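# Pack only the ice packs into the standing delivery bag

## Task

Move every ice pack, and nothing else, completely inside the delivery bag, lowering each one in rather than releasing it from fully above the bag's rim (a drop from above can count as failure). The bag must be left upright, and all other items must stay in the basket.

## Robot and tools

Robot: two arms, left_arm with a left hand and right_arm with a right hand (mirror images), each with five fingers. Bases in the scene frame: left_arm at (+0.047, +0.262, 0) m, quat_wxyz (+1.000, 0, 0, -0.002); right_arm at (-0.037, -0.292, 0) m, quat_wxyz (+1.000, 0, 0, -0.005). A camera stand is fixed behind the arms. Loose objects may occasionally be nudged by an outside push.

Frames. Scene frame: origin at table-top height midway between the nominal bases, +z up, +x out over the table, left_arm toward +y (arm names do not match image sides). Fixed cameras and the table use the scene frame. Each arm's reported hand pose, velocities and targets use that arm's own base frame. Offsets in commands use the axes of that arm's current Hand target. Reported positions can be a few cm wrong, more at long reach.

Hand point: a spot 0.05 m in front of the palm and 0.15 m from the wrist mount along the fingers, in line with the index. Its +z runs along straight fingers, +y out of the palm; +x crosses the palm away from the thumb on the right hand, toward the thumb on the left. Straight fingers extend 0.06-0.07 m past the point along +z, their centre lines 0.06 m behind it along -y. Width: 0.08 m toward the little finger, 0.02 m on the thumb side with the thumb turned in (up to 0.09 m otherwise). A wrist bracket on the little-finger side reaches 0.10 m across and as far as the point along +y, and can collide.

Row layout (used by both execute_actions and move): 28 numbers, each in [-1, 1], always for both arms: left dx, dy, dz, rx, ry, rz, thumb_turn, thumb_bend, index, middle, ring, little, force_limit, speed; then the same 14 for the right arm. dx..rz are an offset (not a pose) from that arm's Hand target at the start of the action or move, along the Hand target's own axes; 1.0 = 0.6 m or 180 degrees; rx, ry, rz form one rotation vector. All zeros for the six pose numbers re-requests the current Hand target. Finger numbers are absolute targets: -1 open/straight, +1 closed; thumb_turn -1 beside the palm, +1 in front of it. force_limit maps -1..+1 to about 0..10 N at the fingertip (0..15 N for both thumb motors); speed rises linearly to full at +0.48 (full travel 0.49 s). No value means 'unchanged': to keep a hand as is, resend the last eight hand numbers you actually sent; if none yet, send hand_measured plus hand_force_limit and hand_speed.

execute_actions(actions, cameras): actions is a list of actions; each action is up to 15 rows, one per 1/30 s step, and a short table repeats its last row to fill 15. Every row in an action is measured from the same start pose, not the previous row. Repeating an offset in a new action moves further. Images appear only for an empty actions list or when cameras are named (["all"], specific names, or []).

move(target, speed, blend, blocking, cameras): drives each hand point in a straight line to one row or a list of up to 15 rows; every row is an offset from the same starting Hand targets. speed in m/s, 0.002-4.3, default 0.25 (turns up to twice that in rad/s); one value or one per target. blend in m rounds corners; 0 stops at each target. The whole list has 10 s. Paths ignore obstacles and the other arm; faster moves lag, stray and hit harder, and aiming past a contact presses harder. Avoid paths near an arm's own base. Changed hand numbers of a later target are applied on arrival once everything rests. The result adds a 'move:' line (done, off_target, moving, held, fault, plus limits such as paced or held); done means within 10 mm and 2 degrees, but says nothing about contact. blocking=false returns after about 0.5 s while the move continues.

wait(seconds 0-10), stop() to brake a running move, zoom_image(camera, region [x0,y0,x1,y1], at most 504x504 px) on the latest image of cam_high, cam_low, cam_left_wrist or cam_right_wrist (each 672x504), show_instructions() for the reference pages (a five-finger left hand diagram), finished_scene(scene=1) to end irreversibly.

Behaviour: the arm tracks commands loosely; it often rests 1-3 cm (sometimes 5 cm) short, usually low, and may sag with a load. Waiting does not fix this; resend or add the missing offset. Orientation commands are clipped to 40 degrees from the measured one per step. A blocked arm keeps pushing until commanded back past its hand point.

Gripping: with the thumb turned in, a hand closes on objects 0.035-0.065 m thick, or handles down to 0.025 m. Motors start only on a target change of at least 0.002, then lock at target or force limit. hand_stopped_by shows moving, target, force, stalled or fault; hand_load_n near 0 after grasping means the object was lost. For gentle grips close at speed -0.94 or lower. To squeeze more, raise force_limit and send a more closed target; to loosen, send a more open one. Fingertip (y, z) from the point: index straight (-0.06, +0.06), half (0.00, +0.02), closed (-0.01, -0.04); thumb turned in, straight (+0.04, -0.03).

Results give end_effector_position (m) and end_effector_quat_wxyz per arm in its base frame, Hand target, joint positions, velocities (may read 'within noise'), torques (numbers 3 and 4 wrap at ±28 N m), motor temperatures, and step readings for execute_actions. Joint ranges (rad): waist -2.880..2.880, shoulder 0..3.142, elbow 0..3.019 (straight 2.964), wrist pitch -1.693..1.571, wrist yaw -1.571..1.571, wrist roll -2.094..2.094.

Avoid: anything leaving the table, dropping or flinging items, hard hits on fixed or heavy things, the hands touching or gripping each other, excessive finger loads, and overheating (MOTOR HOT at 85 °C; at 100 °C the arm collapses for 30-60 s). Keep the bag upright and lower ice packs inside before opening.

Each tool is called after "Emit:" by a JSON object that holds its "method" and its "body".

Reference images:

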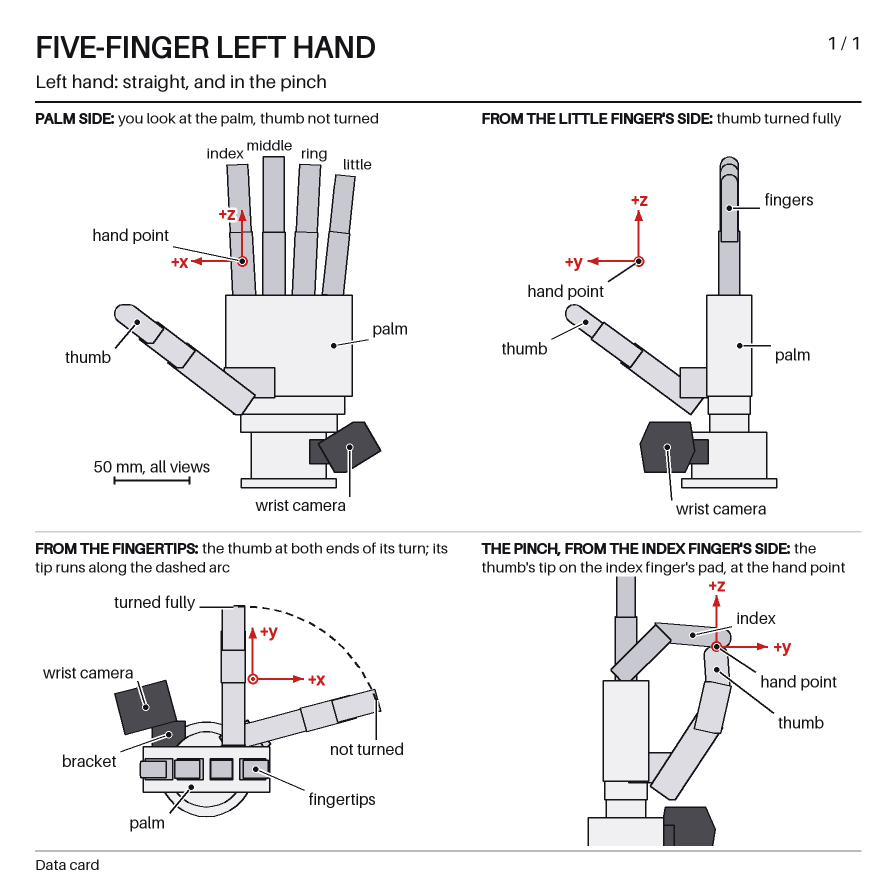

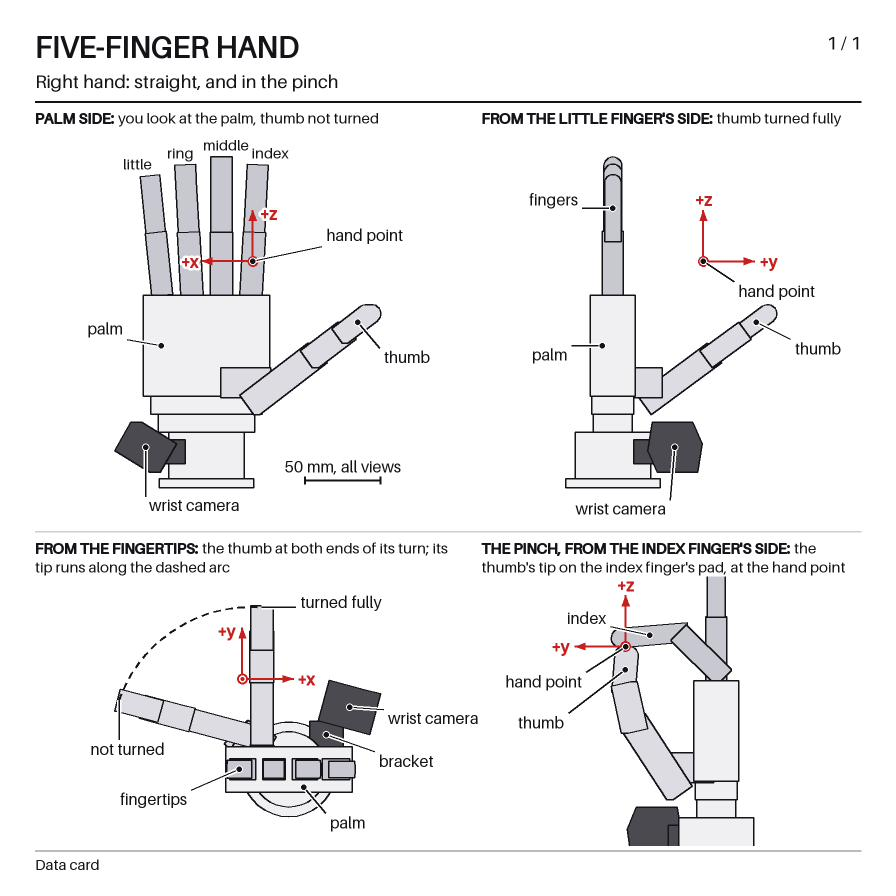

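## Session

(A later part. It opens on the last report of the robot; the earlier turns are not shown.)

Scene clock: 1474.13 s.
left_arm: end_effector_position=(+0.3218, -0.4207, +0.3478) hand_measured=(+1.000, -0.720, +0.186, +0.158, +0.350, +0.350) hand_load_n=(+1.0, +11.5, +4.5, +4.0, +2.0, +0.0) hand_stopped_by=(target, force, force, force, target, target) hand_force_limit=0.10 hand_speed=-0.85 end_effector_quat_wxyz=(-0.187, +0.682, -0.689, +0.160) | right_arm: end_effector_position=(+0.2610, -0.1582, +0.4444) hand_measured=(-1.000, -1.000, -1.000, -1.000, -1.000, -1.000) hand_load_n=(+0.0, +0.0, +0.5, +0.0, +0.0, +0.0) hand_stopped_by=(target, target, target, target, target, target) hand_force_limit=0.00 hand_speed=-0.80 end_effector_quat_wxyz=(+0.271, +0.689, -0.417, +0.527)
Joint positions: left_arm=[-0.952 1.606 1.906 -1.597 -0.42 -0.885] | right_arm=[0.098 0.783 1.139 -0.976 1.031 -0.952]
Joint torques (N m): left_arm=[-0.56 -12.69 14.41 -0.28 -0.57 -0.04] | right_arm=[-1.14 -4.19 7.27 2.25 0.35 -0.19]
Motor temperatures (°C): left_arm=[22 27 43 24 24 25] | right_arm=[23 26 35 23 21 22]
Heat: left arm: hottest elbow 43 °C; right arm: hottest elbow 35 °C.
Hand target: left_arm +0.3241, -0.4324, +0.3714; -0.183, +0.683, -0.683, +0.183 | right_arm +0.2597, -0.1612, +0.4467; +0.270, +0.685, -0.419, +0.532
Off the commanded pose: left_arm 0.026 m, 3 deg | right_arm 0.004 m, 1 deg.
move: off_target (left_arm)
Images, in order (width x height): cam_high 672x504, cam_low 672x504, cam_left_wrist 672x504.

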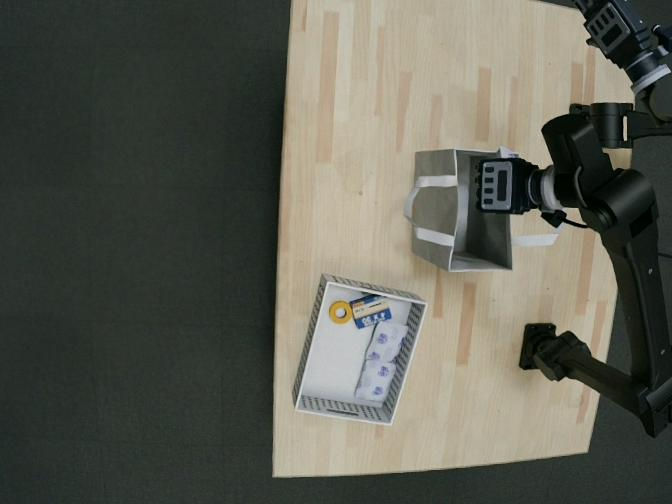

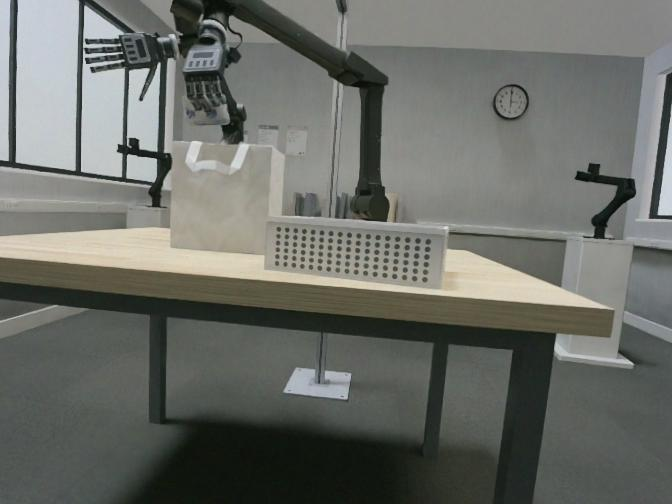

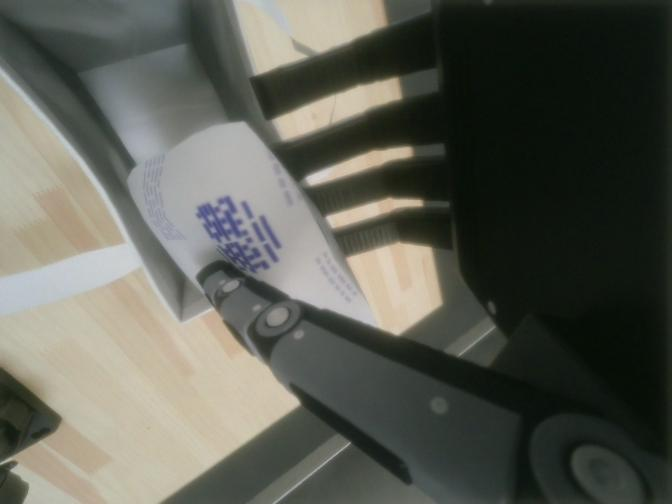

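Emit:
{"method": "move", "body": {"target": [-0.0483, 0.0783, 0.0722, 0, 0, 0, 1, -0.3, 0.35, 0.35, 0.35, 0.35, 0.1, -0.85, 0, 0, 0, 0, 0, 0, -1, -1, -1, -1, -1, -1, 0, -0.8], "speed": 0.12, "cameras": ["cam_high","cam_low","cam_left_wrist"]}}

Emit:
{"method": "zoom_image", "body": {"camera": "cam_high", "region": [400, 130, 600, 290]}}

Emit:
{"method": "zoom_image", "body": {"camera": "cam_low", "region": [140, 0, 340, 270]}}

Emit:
{"method": "zoom_image", "body": {"camera": "cam_left_wrist", "region": [0, 0, 460, 440]}}

Scene clock: 1585.30 s.
left_arm: end_effector_position=(+0.3077, -0.4007, +0.3042) hand_measured=(+1.000, -0.720, +0.186, +0.158, +0.350, +0.350) hand_load_n=(+1.0, +11.5, +4.5, +4.0, +2.0, +0.0) hand_stopped_by=(target, force, force, force, target, target) hand_force_limit=0.10 hand_speed=-0.85 end_effector_quat_wxyz=(-0.186, +0.683, -0.686, +0.168) | right_arm: end_effector_position=(+0.2610, -0.1582, +0.4444) hand_measured=(-1.000, -1.000, -1.000, -1.000, -1.000, -1.000) hand_load_n=(+0.0, +0.0, +0.0, +0.0, +0.0, +0.0) hand_stopped_by=(target, target, target, target, target, target) hand_force_limit=0.00 hand_speed=-0.80 end_effector_quat_wxyz=(+0.271, +0.689, -0.417, +0.527)
Joint positions: left_arm=[-0.952 1.497 1.659 -1.442 -0.42 -0.887] | right_arm=[0.098 0.783 1.139 -0.976 1.031 -0.952]
Joint torques (N m): left_arm=[-0.5 -12.81 8.53 0.91 -0.55 -0.01] | right_arm=[-1.14 -4.19 7.25 2.26 0.35 -0.19]
Motor temperatures (°C): left_arm=[22 26 52 24 25 25] | right_arm=[23 26 35 23 21 22]
Heat: left arm: hottest elbow 52 °C; right arm: hottest elbow 35 °C.
Hand target: left_arm +0.3051, -0.4034, +0.3103; -0.183, +0.683, -0.683, +0.183 | right_arm +0.2597, -0.1612, +0.4467; +0.270, +0.685, -0.419, +0.532
Off the commanded pose: left_arm 0.007 m, 2 deg | right_arm 0.004 m, 1 deg.
move: done
Images, in order (width x height): cam_high 672x504, cam_low 672x504, cam_left_wrist 672x504.

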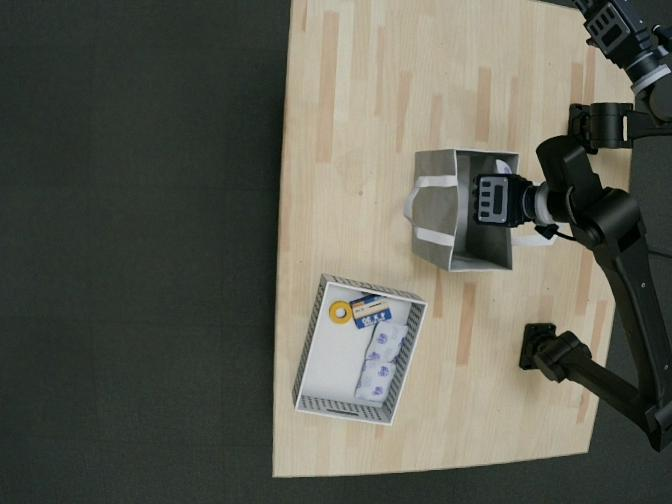

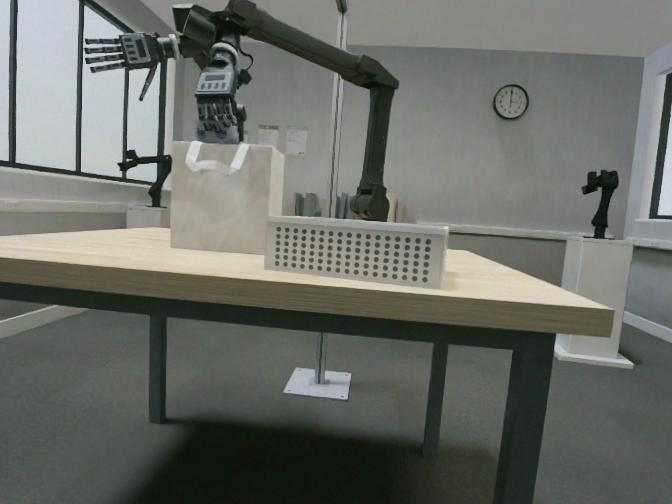

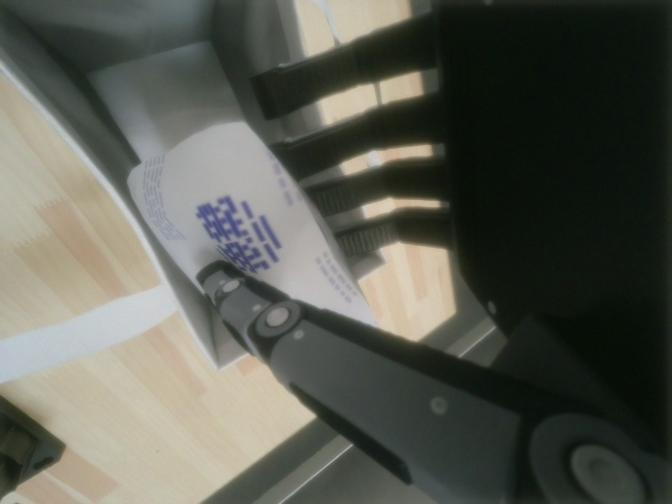

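Scaled by 2.520 from the camera's 672x504 image, which has a finer 960x720 frame.

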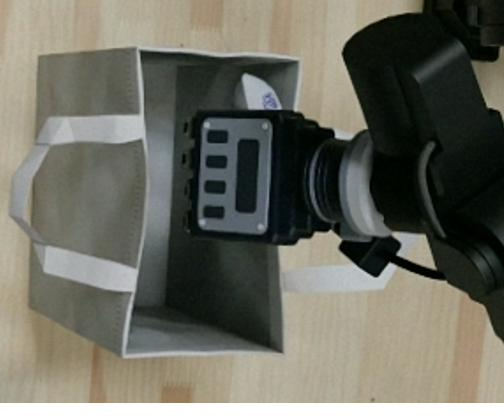

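Scaled by 1.867 from the camera's 672x504 image, which has a finer 960x720 frame.

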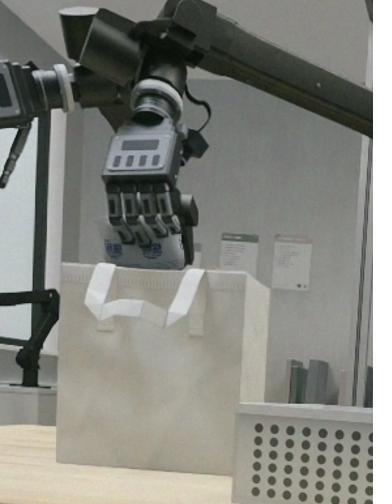

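Scaled by 1.096 from the camera's 672x504 image, which has a finer 960x720 frame.

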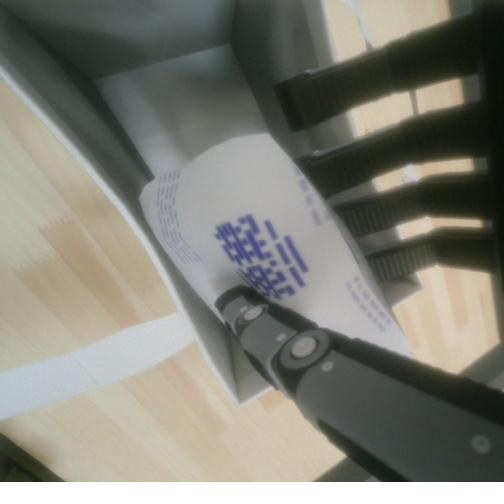

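Emit:
{"method": "move", "body": {"target": [0.0167, -0.0208, -0.0361, 0.1, 0, 0, 1, -0.3, 0.35, 0.35, 0.35, 0.35, 0.1, -0.85, 0, 0, 0, 0, 0, 0, -1, -1, -1, -1, -1, -1, 0, -0.8], "speed": 0.12, "cameras": ["cam_high","cam_low","cam_left_wrist"]}}

Emit:
{"method": "zoom_image", "body": {"camera": "cam_high", "region": [400, 130, 600, 290]}}

Emit:
{"method": "zoom_image", "body": {"camera": "cam_left_wrist", "region": [0, 0, 460, 440]}}

Scene clock: 1640.57 s.
left_arm: end_effector_position=(+0.3075, -0.4106, +0.3279) hand_measured=(+1.000, -0.720, +0.186, +0.158, +0.350, +0.350) hand_load_n=(+1.0, +12.0, +4.5, +4.0, +2.0, +0.0) hand_stopped_by=(target, force, force, force, target, target) hand_force_limit=0.10 hand_speed=-0.85 end_effector_quat_wxyz=(-0.292, +0.646, -0.652, +0.271) | right_arm: end_effector_position=(+0.2610, -0.1582, +0.4444) hand_measured=(-1.000, -1.000, -1.000, -1.000, -1.000, -1.000) hand_load_n=(+0.5, +0.0, +0.0, +0.0, +0.0, +0.0) hand_stopped_by=(target, target, target, target, target, target) hand_force_limit=0.00 hand_speed=-0.80 end_effector_quat_wxyz=(+0.271, +0.689, -0.417, +0.527)
Joint positions: left_arm=[-1.078 1.409 1.558 -1.275 -0.713 -0.9] | right_arm=[0.098 0.783 1.139 -0.976 1.031 -0.952]
Joint torques (N m): left_arm=[-0.44 -11.87 8.91 1.17 -0.87 0] | right_arm=[-1.14 -4.19 7.27 2.25 0.35 -0.19]
Motor temperatures (°C): left_arm=[22 28 43 24 25 25] | right_arm=[23 26 35 23 21 22]
Heat: left arm: hottest elbow 43 °C; right arm: hottest elbow 35 °C.
Hand target: left_arm +0.3052, -0.4133, +0.3354; -0.288, +0.646, -0.646, +0.287 | right_arm +0.2597, -0.1612, +0.4467; +0.270, +0.685, -0.419, +0.532
Off the commanded pose: left_arm 0.008 m, 2 deg | right_arm 0.004 m, 1 deg.
move: done
Images, in order (width x height): cam_high 672x504, cam_low 672x504, cam_left_wrist 672x504.

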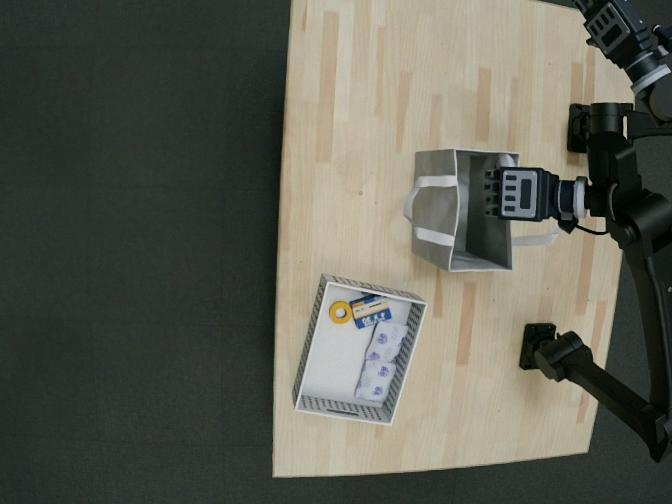

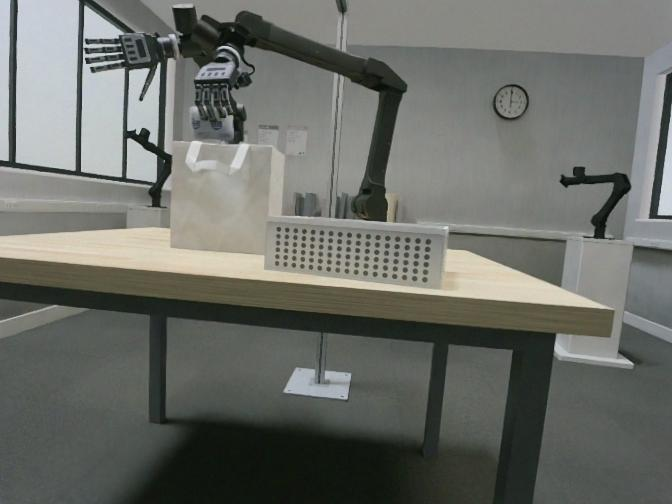

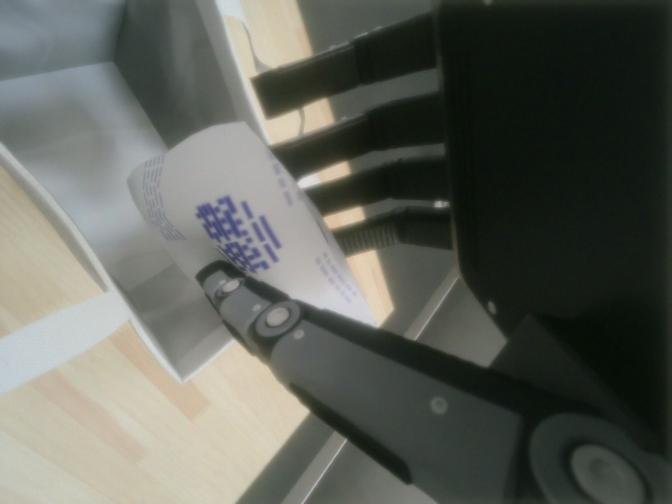

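Scaled by 2.520 from the camera's 672x504 image, which has a finer 960x720 frame.

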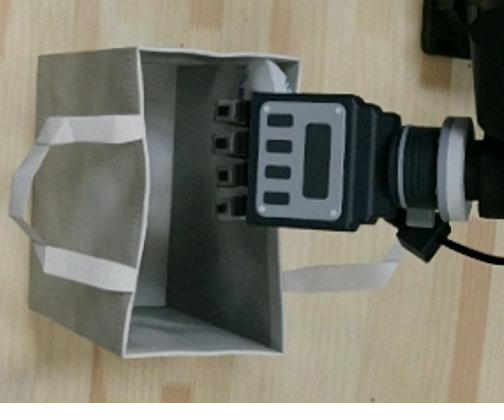

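Scaled by 1.096 from the camera's 672x504 image, which has a finer 960x720 frame.

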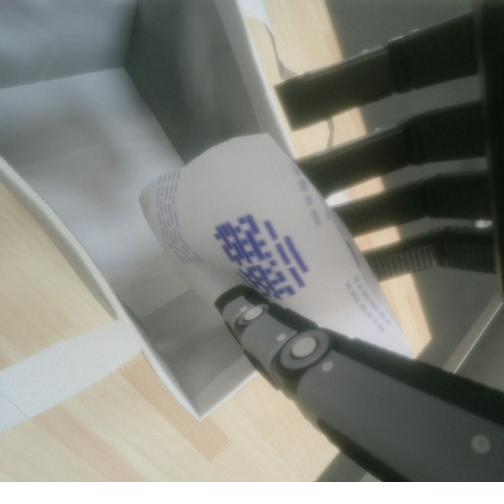

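Emit:
{"method": "move", "body": {"target": [-0.0133, 0.1057, 0.0817, 0, 0, 0, 1, -0.3, 0.35, 0.35, 0.35, 0.35, 0.1, -0.85, 0, 0, 0, 0, 0, 0, -1, -1, -1, -1, -1, -1, 0, -0.8], "speed": 0.1, "cameras": ["cam_high","cam_low","cam_left_wrist"]}}

Emit:
{"method": "zoom_image", "body": {"camera": "cam_high", "region": [400, 130, 600, 290]}}

Emit:
{"method": "zoom_image", "body": {"camera": "cam_low", "region": [140, 0, 340, 270]}}

Emit:
{"method": "zoom_image", "body": {"camera": "cam_left_wrist", "region": [0, 0, 460, 440]}}

Scene clock: 1664.70 s.
left_arm: end_effector_position=(+0.3014, -0.4013, +0.2481) hand_measured=(+1.000, -0.720, +0.186, +0.158, +0.350, +0.350) hand_load_n=(+1.0, +12.0, +4.0, +3.5, +2.0, +0.0) hand_stopped_by=(target, force, force, force, target, target) hand_force_limit=0.10 hand_speed=-0.85 end_effector_quat_wxyz=(-0.292, +0.645, -0.652, +0.271) | right_arm: end_effector_position=(+0.2610, -0.1582, +0.4444) hand_measured=(-1.000, -1.000, -1.000, -1.000, -1.000, -1.000) hand_load_n=(+0.0, +0.0, +0.0, +0.0, +0.0, +0.0) hand_stopped_by=(target, target, target, target, target, target) hand_force_limit=0.00 hand_speed=-0.80 end_effector_quat_wxyz=(+0.271, +0.689, -0.417, +0.527)
Joint positions: left_arm=[-1.08 1.372 1.312 -1.069 -0.715 -0.902] | right_arm=[0.098 0.783 1.139 -0.976 1.031 -0.952]
Joint torques (N m): left_arm=[-0.56 -10.58 9.01 1.09 -0.84 -0.02] | right_arm=[-1.14 -4.19 7.27 2.25 0.35 -0.19]
Heat: left arm: hottest elbow 43 °C; right arm: hottest elbow 35 °C.
Hand target: left_arm +0.2992, -0.4052, +0.2555; -0.288, +0.646, -0.646, +0.287 | right_arm +0.2597, -0.1612, +0.4467; +0.270, +0.685, -0.419, +0.532
Off the commanded pose: left_arm 0.009 m, 2 deg | right_arm 0.004 m, 1 deg.
move: done
Images, in order (width x height): cam_high 672x504, cam_low 672x504, cam_left_wrist 672x504.

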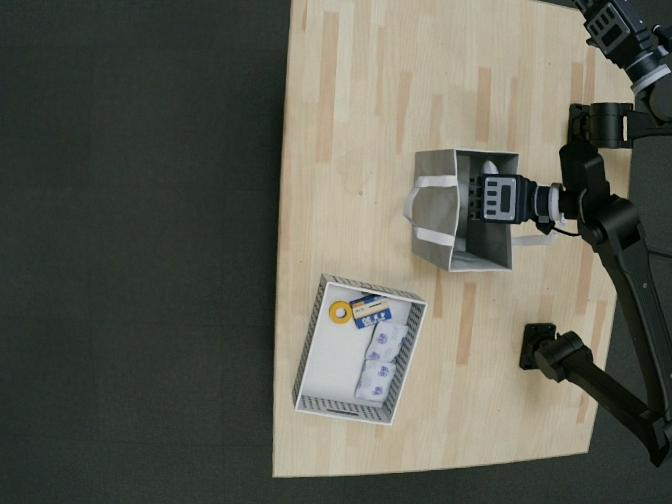

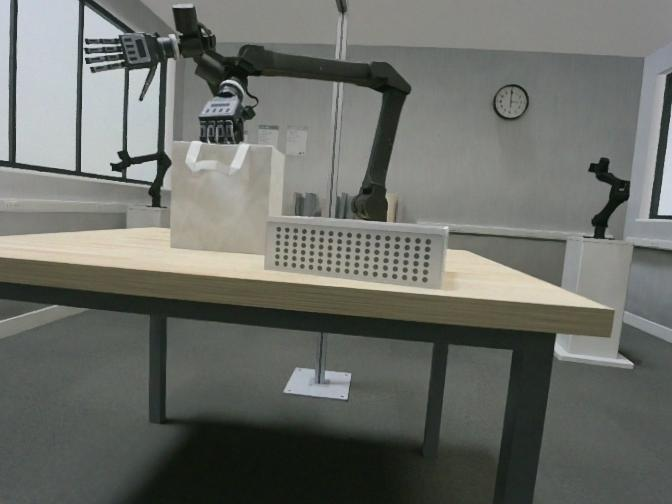

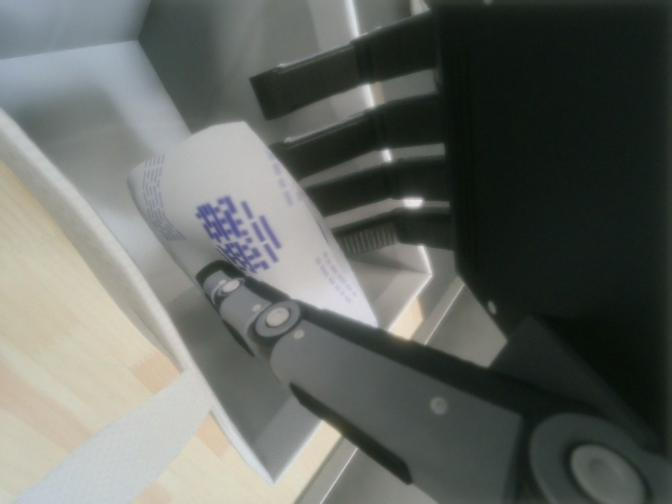

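Scaled by 2.520 from the camera's 672x504 image, which has a finer 960x720 frame.

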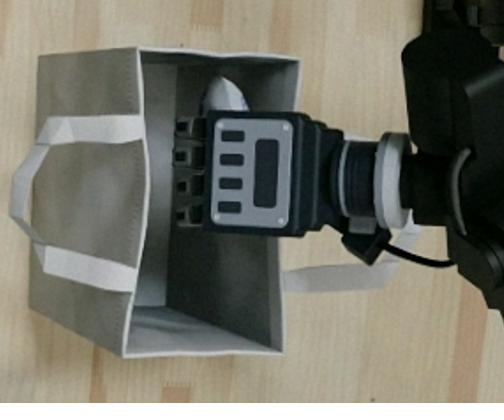

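Scaled by 1.867 from the camera's 672x504 image, which has a finer 960x720 frame.

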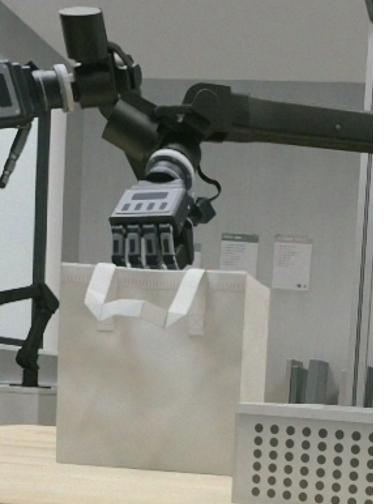

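Scaled by 1.096 from the camera's 672x504 image, which has a finer 960x720 frame.

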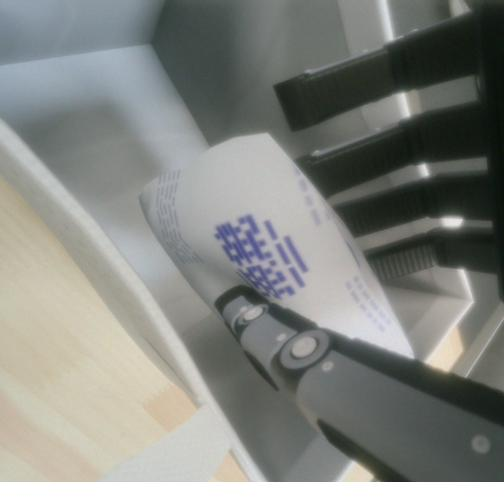

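Emit:
{"method": "move", "body": {"target": [[0, 0.0112, -0.0124, 0, 0, 0, 1, -0.3, 0.35, 0.35, 0.35, 0.35, 0.1, -0.85, 0, 0, 0, 0, 0, 0, -1, -1, -1, -1, -1, -1, 0, -0.8],[0, 0.0668, 0.0378, 0, 0, 0, 1, -0.3, 0.35, 0.35, 0.35, 0.35, 0.1, -0.85, 0, 0, 0, 0, 0, 0, -1, -1, -1, -1, -1, -1, 0, -0.8]], "speed": 0.08, "cameras": ["cam_high","cam_low","cam_left_wrist"]}}

Emit:
{"method": "zoom_image", "body": {"camera": "cam_high", "region": [400, 130, 600, 290]}}

Emit:
{"method": "zoom_image", "body": {"camera": "cam_low", "region": [140, 0, 340, 270]}}

Emit:
{"method": "zoom_image", "body": {"camera": "cam_left_wrist", "region": [0, 0, 460, 440]}}

Scene clock: 1683.77 s.
left_arm: end_effector_position=(+0.2906, -0.4002, +0.2100) hand_measured=(+1.000, -0.720, +0.186, +0.158, +0.350, +0.350) hand_load_n=(+1.0, +12.0, +4.5, +4.0, +2.0, +0.0) hand_stopped_by=(target, force, force, force, target, target) hand_force_limit=0.10 hand_speed=-0.85 end_effector_quat_wxyz=(-0.291, +0.646, -0.649, +0.277) | right_arm: end_effector_position=(+0.2610, -0.1582, +0.4444) hand_measured=(-1.000, -1.000, -1.000, -1.000, -1.000, -1.000) hand_load_n=(+0.0, +0.0, +0.0, +0.0, +0.0, +0.0) hand_stopped_by=(target, target, target, target, target, target) hand_force_limit=0.00 hand_speed=-0.80 end_effector_quat_wxyz=(+0.271, +0.689, -0.417, +0.527)
Joint positions: left_arm=[-1.102 1.361 1.199 -0.968 -0.725 -0.927] | right_arm=[0.098 0.783 1.139 -0.976 1.031 -0.952]
Joint torques (N m): left_arm=[-0.5 -9.82 8.88 1.05 -0.84 -0.03] | right_arm=[-1.14 -4.19 7.28 2.25 0.35 -0.2]
Heat: left arm: hottest elbow 43 °C; right arm: hottest elbow 35 °C.
Hand target: left_arm +0.2891, -0.4054, +0.2106; -0.288, +0.646, -0.646, +0.287 | right_arm +0.2597, -0.1612, +0.4467; +0.270, +0.685, -0.419, +0.532
Off the commanded pose: left_arm 0.005 m, 1 deg | right_arm 0.004 m, 1 deg.
move: done
Images, in order (width x height): cam_high 672x504, cam_low 672x504, cam_left_wrist 672x504.

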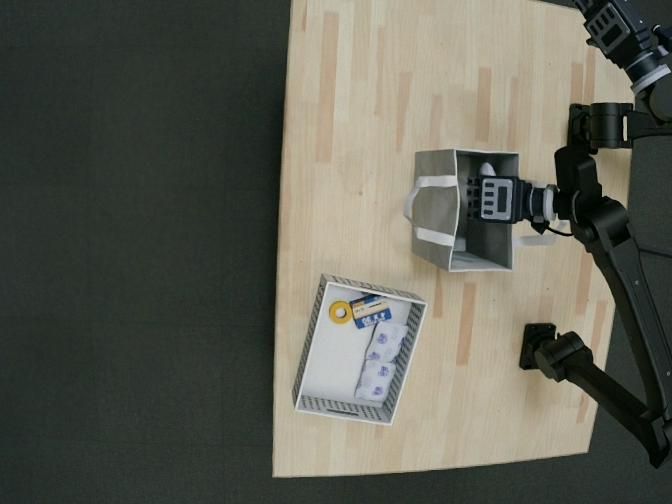

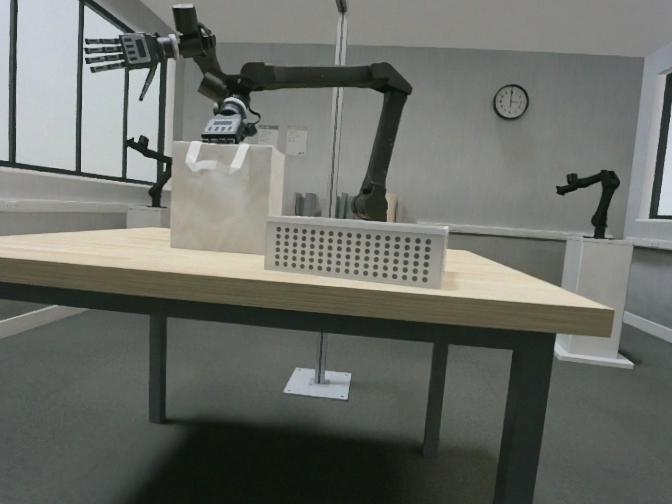

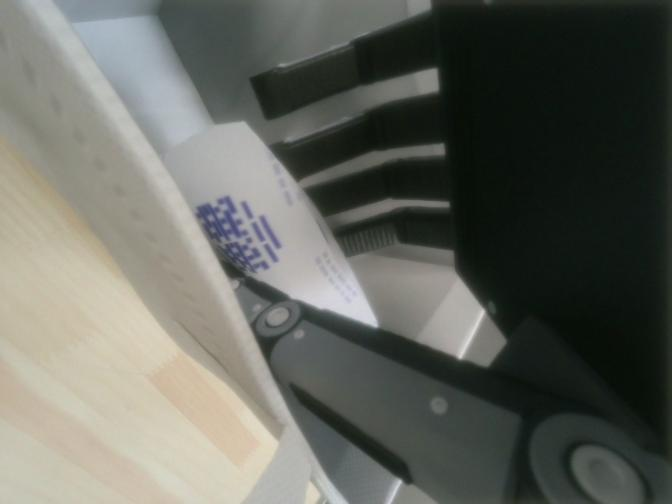

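Scaled by 2.520 from the camera's 672x504 image, which has a finer 960x720 frame.

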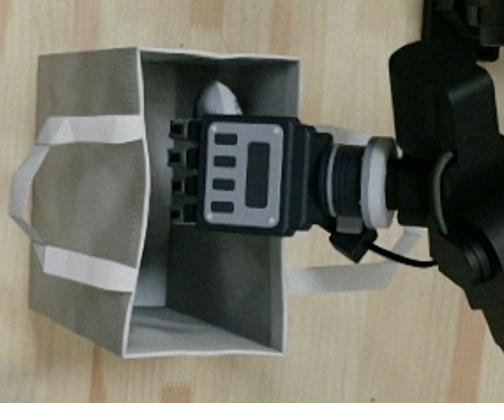

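Scaled by 1.867 from the camera's 672x504 image, which has a finer 960x720 frame.

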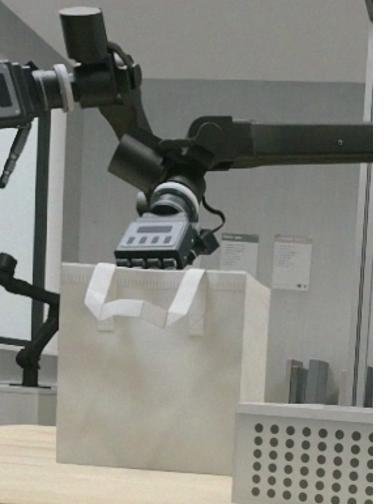

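Scaled by 1.096 from the camera's 672x504 image, which has a finer 960x720 frame.

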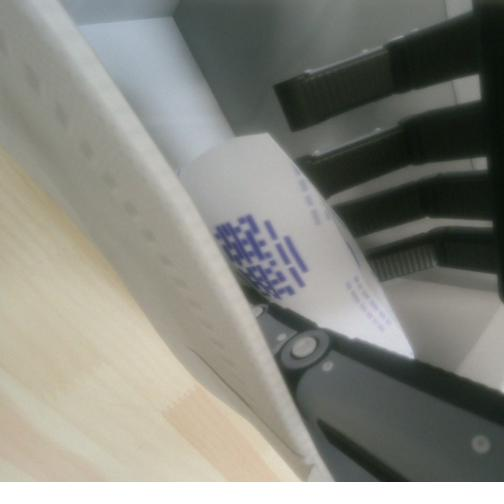

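Emit:
{"method": "move", "body": {"target": [[0, -0.0067, 0.0074, 0, 0, 0, 1, -0.3, 0.35, 0.35, 0.35, 0.35, 0.1, -0.85, 0, 0, 0, 0, 0, 0, -1, -1, -1, -1, -1, -1, 0, -0.8],[0, 0.0428, 0.0522, 0, 0, 0, 1, -0.3, 0.35, 0.35, 0.35, 0.35, 0.1, -0.85, 0, 0, 0, 0, 0, 0, -1, -1, -1, -1, -1, -1, 0, -0.8]], "speed": 0.08, "cameras": ["cam_high","cam_low","cam_left_wrist"]}}

Emit:
{"method": "zoom_image", "body": {"camera": "cam_high", "region": [400, 130, 600, 290]}}

Emit:
{"method": "zoom_image", "body": {"camera": "cam_low", "region": [140, 0, 340, 270]}}

Emit:
{"method": "zoom_image", "body": {"camera": "cam_left_wrist", "region": [0, 0, 460, 440]}}

Scene clock: 1700.73 s.
left_arm: end_effector_position=(+0.2920, -0.4036, +0.1720) hand_measured=(+1.000, -0.720, +0.186, +0.158, +0.350, +0.350) hand_load_n=(+1.0, +12.0, +4.5, +4.0, +2.0, +0.0) hand_stopped_by=(target, force, force, force, target, target) hand_force_limit=0.10 hand_speed=-0.85 end_effector_quat_wxyz=(-0.288, +0.646, -0.648, +0.283) | right_arm: end_effector_position=(+0.2610, -0.1582, +0.4444) hand_measured=(-1.000, -1.000, -1.000, -1.000, -1.000, -1.000) hand_load_n=(+0.0, +0.0, +0.0, +0.0, +0.0, +0.0) hand_stopped_by=(target, target, target, target, target, target) hand_force_limit=0.00 hand_speed=-0.80 end_effector_quat_wxyz=(+0.271, +0.689, -0.417, +0.527)
Joint positions: left_arm=[-1.102 1.385 1.117 -0.849 -0.723 -0.924] | right_arm=[0.098 0.783 1.139 -0.976 1.031 -0.952]
Joint torques (N m): left_arm=[0.44 -9.29 8.81 1.16 -0.68 0.09] | right_arm=[-1.14 -4.19 7.27 2.25 0.35 -0.19]
Heat: left arm: hottest elbow 42 °C; right arm: hottest elbow 35 °C.
Hand target: left_arm +0.2952, -0.4053, +0.1704; -0.288, +0.646, -0.646, +0.287 | right_arm +0.2597, -0.1612, +0.4467; +0.270, +0.685, -0.419, +0.532
Off the commanded pose: left_arm 0.004 m, 1 deg | right_arm 0.004 m, 1 deg.
move: done
Images, in order (width x height): cam_high 672x504, cam_low 672x504, cam_left_wrist 672x504.

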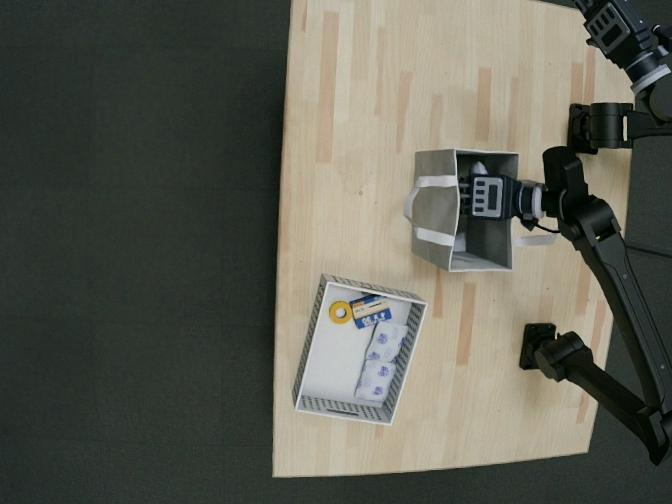

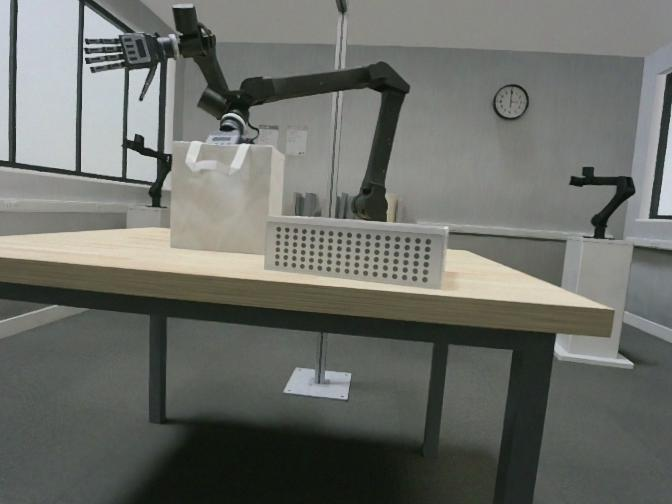

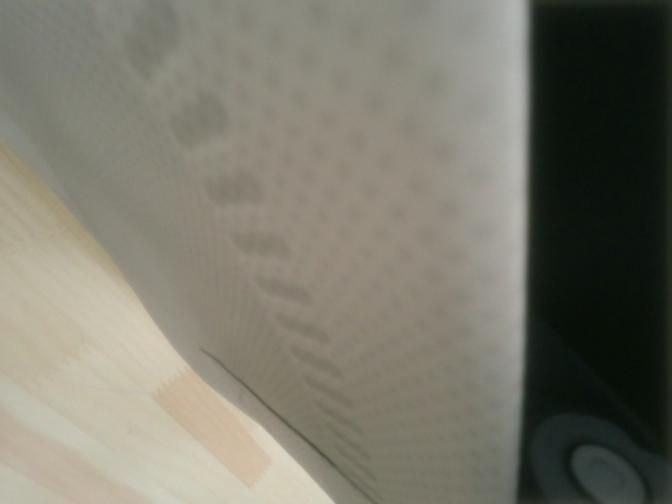

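Scaled by 2.520 from the camera's 672x504 image, which has a finer 960x720 frame.

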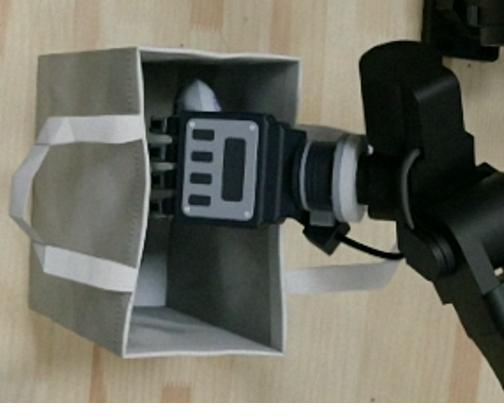

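Scaled by 1.867 from the camera's 672x504 image, which has a finer 960x720 frame.

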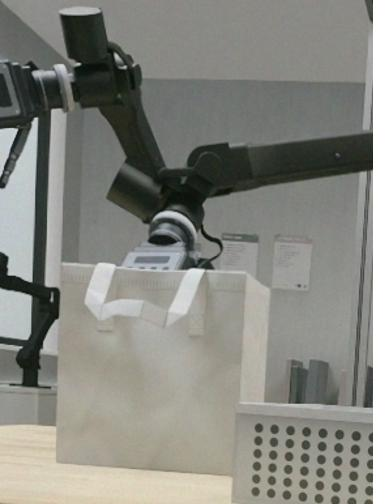

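Scaled by 1.096 from the camera's 672x504 image, which has a finer 960x720 frame.

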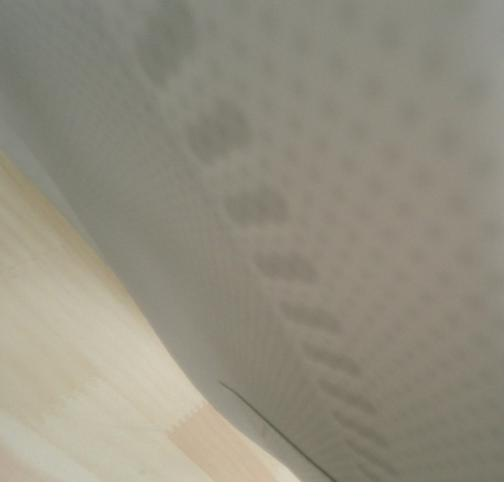

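Emit:
{"method": "move", "body": {"target": [0, 0.0223, 0.02, 0, 0, 0, 1, -0.3, 0.35, 0.35, 0.35, 0.35, 0.1, -0.85, 0, 0, 0, 0, 0, 0, -1, -1, -1, -1, -1, -1, 0, -0.8], "speed": 0.06, "cameras": ["cam_high","cam_low"]}}

Emit:
{"method": "zoom_image", "body": {"camera": "cam_high", "region": [400, 130, 600, 290]}}

Emit:
{"method": "zoom_image", "body": {"camera": "cam_low", "region": [140, 0, 340, 270]}}

Scene clock: 1723.87 s.
left_arm: end_effector_position=(+0.2921, -0.4039, +0.1556) hand_measured=(+1.000, -0.720, +0.186, +0.158, +0.350, +0.350) hand_load_n=(+1.0, +12.0, +4.5, +4.0, +2.0, +0.0) hand_stopped_by=(target, force, force, force, target, target) hand_force_limit=0.10 hand_speed=-0.85 end_effector_quat_wxyz=(-0.288, +0.646, -0.648, +0.284) | right_arm: end_effector_position=(+0.2610, -0.1582, +0.4444) hand_measured=(-1.000, -1.000, -1.000, -1.000, -1.000, -1.000) hand_load_n=(+0.0, +0.0, +0.0, +0.0, +0.0, +0.0) hand_stopped_by=(target, target, target, target, target, target) hand_force_limit=0.00 hand_speed=-0.80 end_effector_quat_wxyz=(+0.271, +0.689, -0.417, +0.527)
Joint positions: left_arm=[-1.102 1.397 1.083 -0.8 -0.723 -0.924] | right_arm=[0.098 0.783 1.139 -0.976 1.031 -0.952]
Joint torques (N m): left_arm=[0.44 -9.41 8.62 1.03 -0.68 0.08] | right_arm=[-1.14 -4.19 7.27 2.25 0.35 -0.19]
Heat: left arm: hottest elbow 42 °C; right arm: hottest elbow 35 °C.
Hand target: left_arm +0.2951, -0.4053, +0.1525; -0.288, +0.646, -0.646, +0.287 | right_arm +0.2597, -0.1612, +0.4467; +0.270, +0.685, -0.419, +0.532
Off the commanded pose: left_arm 0.005 m, 0 deg | right_arm 0.004 m, 1 deg.
move: done
Images, in order (width x height): cam_high 672x504, cam_low 672x504.

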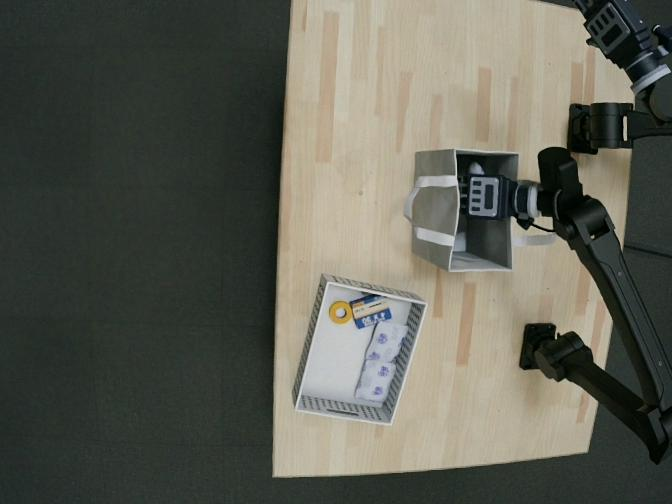

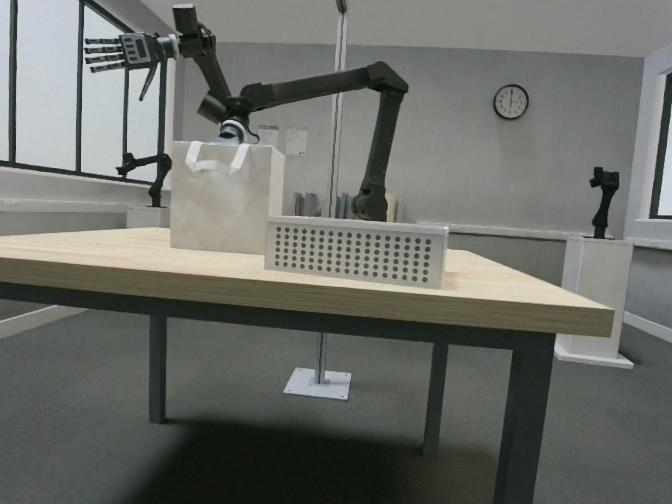

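Scaled by 2.520 from the camera's 672x504 image, which has a finer 960x720 frame.

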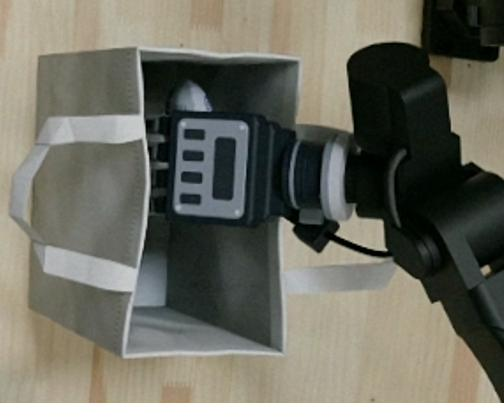

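Scaled by 1.867 from the camera's 672x504 image, which has a finer 960x720 frame.

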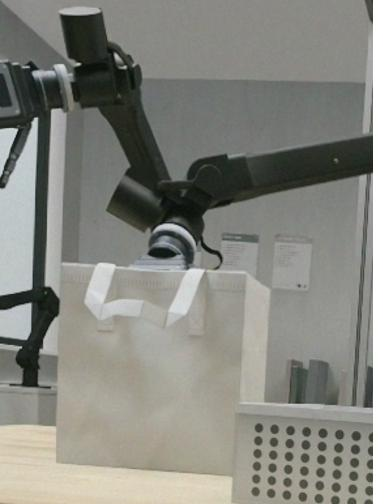

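Emit:
{"method": "move", "body": {"target": [0, 0, 0, 0, 0, 0, 1, -1, -0.2, -0.2, -0.2, -0.2, 0.1, -0.8, 0, 0, 0, 0, 0, 0, -1, -1, -1, -1, -1, -1, 0, -0.8], "cameras": ["cam_high","cam_low"]}}

Emit:
{"method": "zoom_image", "body": {"camera": "cam_high", "region": [400, 130, 600, 290]}}

Scene clock: 1734.70 s.
left_arm: end_effector_position=(+0.2926, -0.4047, +0.1560) hand_measured=(+1.000, -1.000, -0.200, -0.200, -0.200, -0.200) hand_load_n=(+0.0, +0.0, +0.0, +0.0, +0.0, +0.0) hand_stopped_by=(target, target, target, target, target, target) hand_force_limit=0.10 hand_speed=-0.80 end_effector_quat_wxyz=(-0.287, +0.646, -0.647, +0.286) | right_arm: end_effector_position=(+0.2610, -0.1582, +0.4444) hand_measured=(-1.000, -1.000, -1.000, -1.000, -1.000, -1.000) hand_load_n=(+0.0, +0.0, +0.0, +0.0, +0.0, +0.0) hand_stopped_by=(target, target, target, target, target, target) hand_force_limit=0.00 hand_speed=-0.80 end_effector_quat_wxyz=(+0.271, +0.689, -0.417, +0.527)
Joint positions: left_arm=[-1.102 1.397 1.083 -0.796 -0.723 -0.924] | right_arm=[0.098 0.783 1.139 -0.976 1.031 -0.952]
Joint torques (N m): left_arm=[0.44 -9.35 8.62 1.02 -0.69 0.09] | right_arm=[-1.14 -4.19 7.27 2.25 0.35 -0.19]
Heat: left arm: hottest elbow 42 °C; right arm: hottest elbow 35 °C.
Hand target: left_arm +0.2951, -0.4053, +0.1525; -0.288, +0.646, -0.646, +0.287 | right_arm +0.2597, -0.1612, +0.4467; +0.270, +0.685, -0.419, +0.532
Off the commanded pose: left_arm 0.004 m, 0 deg | right_arm 0.004 m, 1 deg.
move: done
Images, in order (width x height): cam_high 672x504, cam_low 672x504.

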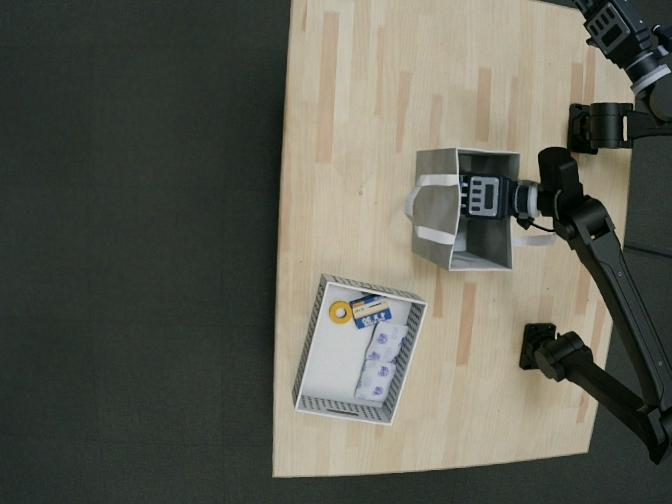

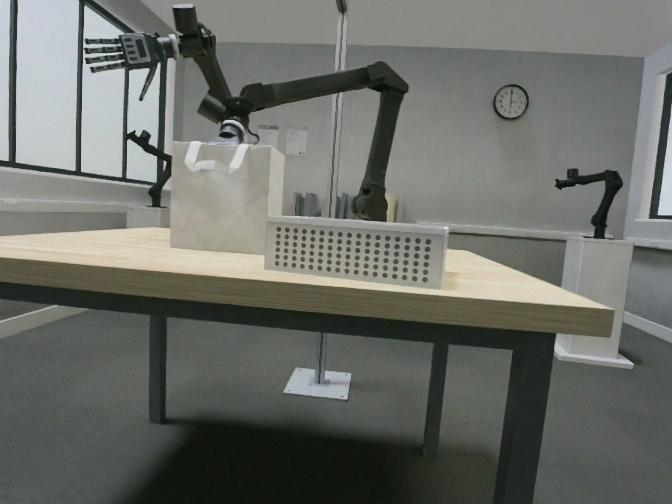

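Scaled by 2.520 from the camera's 672x504 image, which has a finer 960x720 frame.

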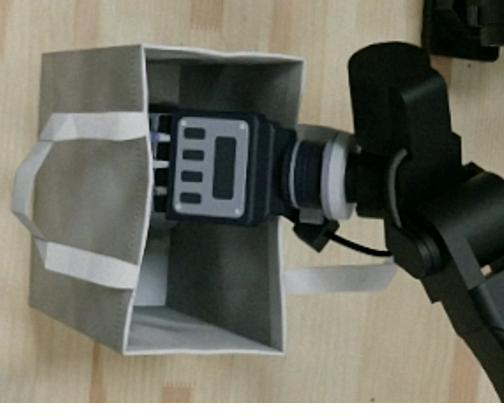

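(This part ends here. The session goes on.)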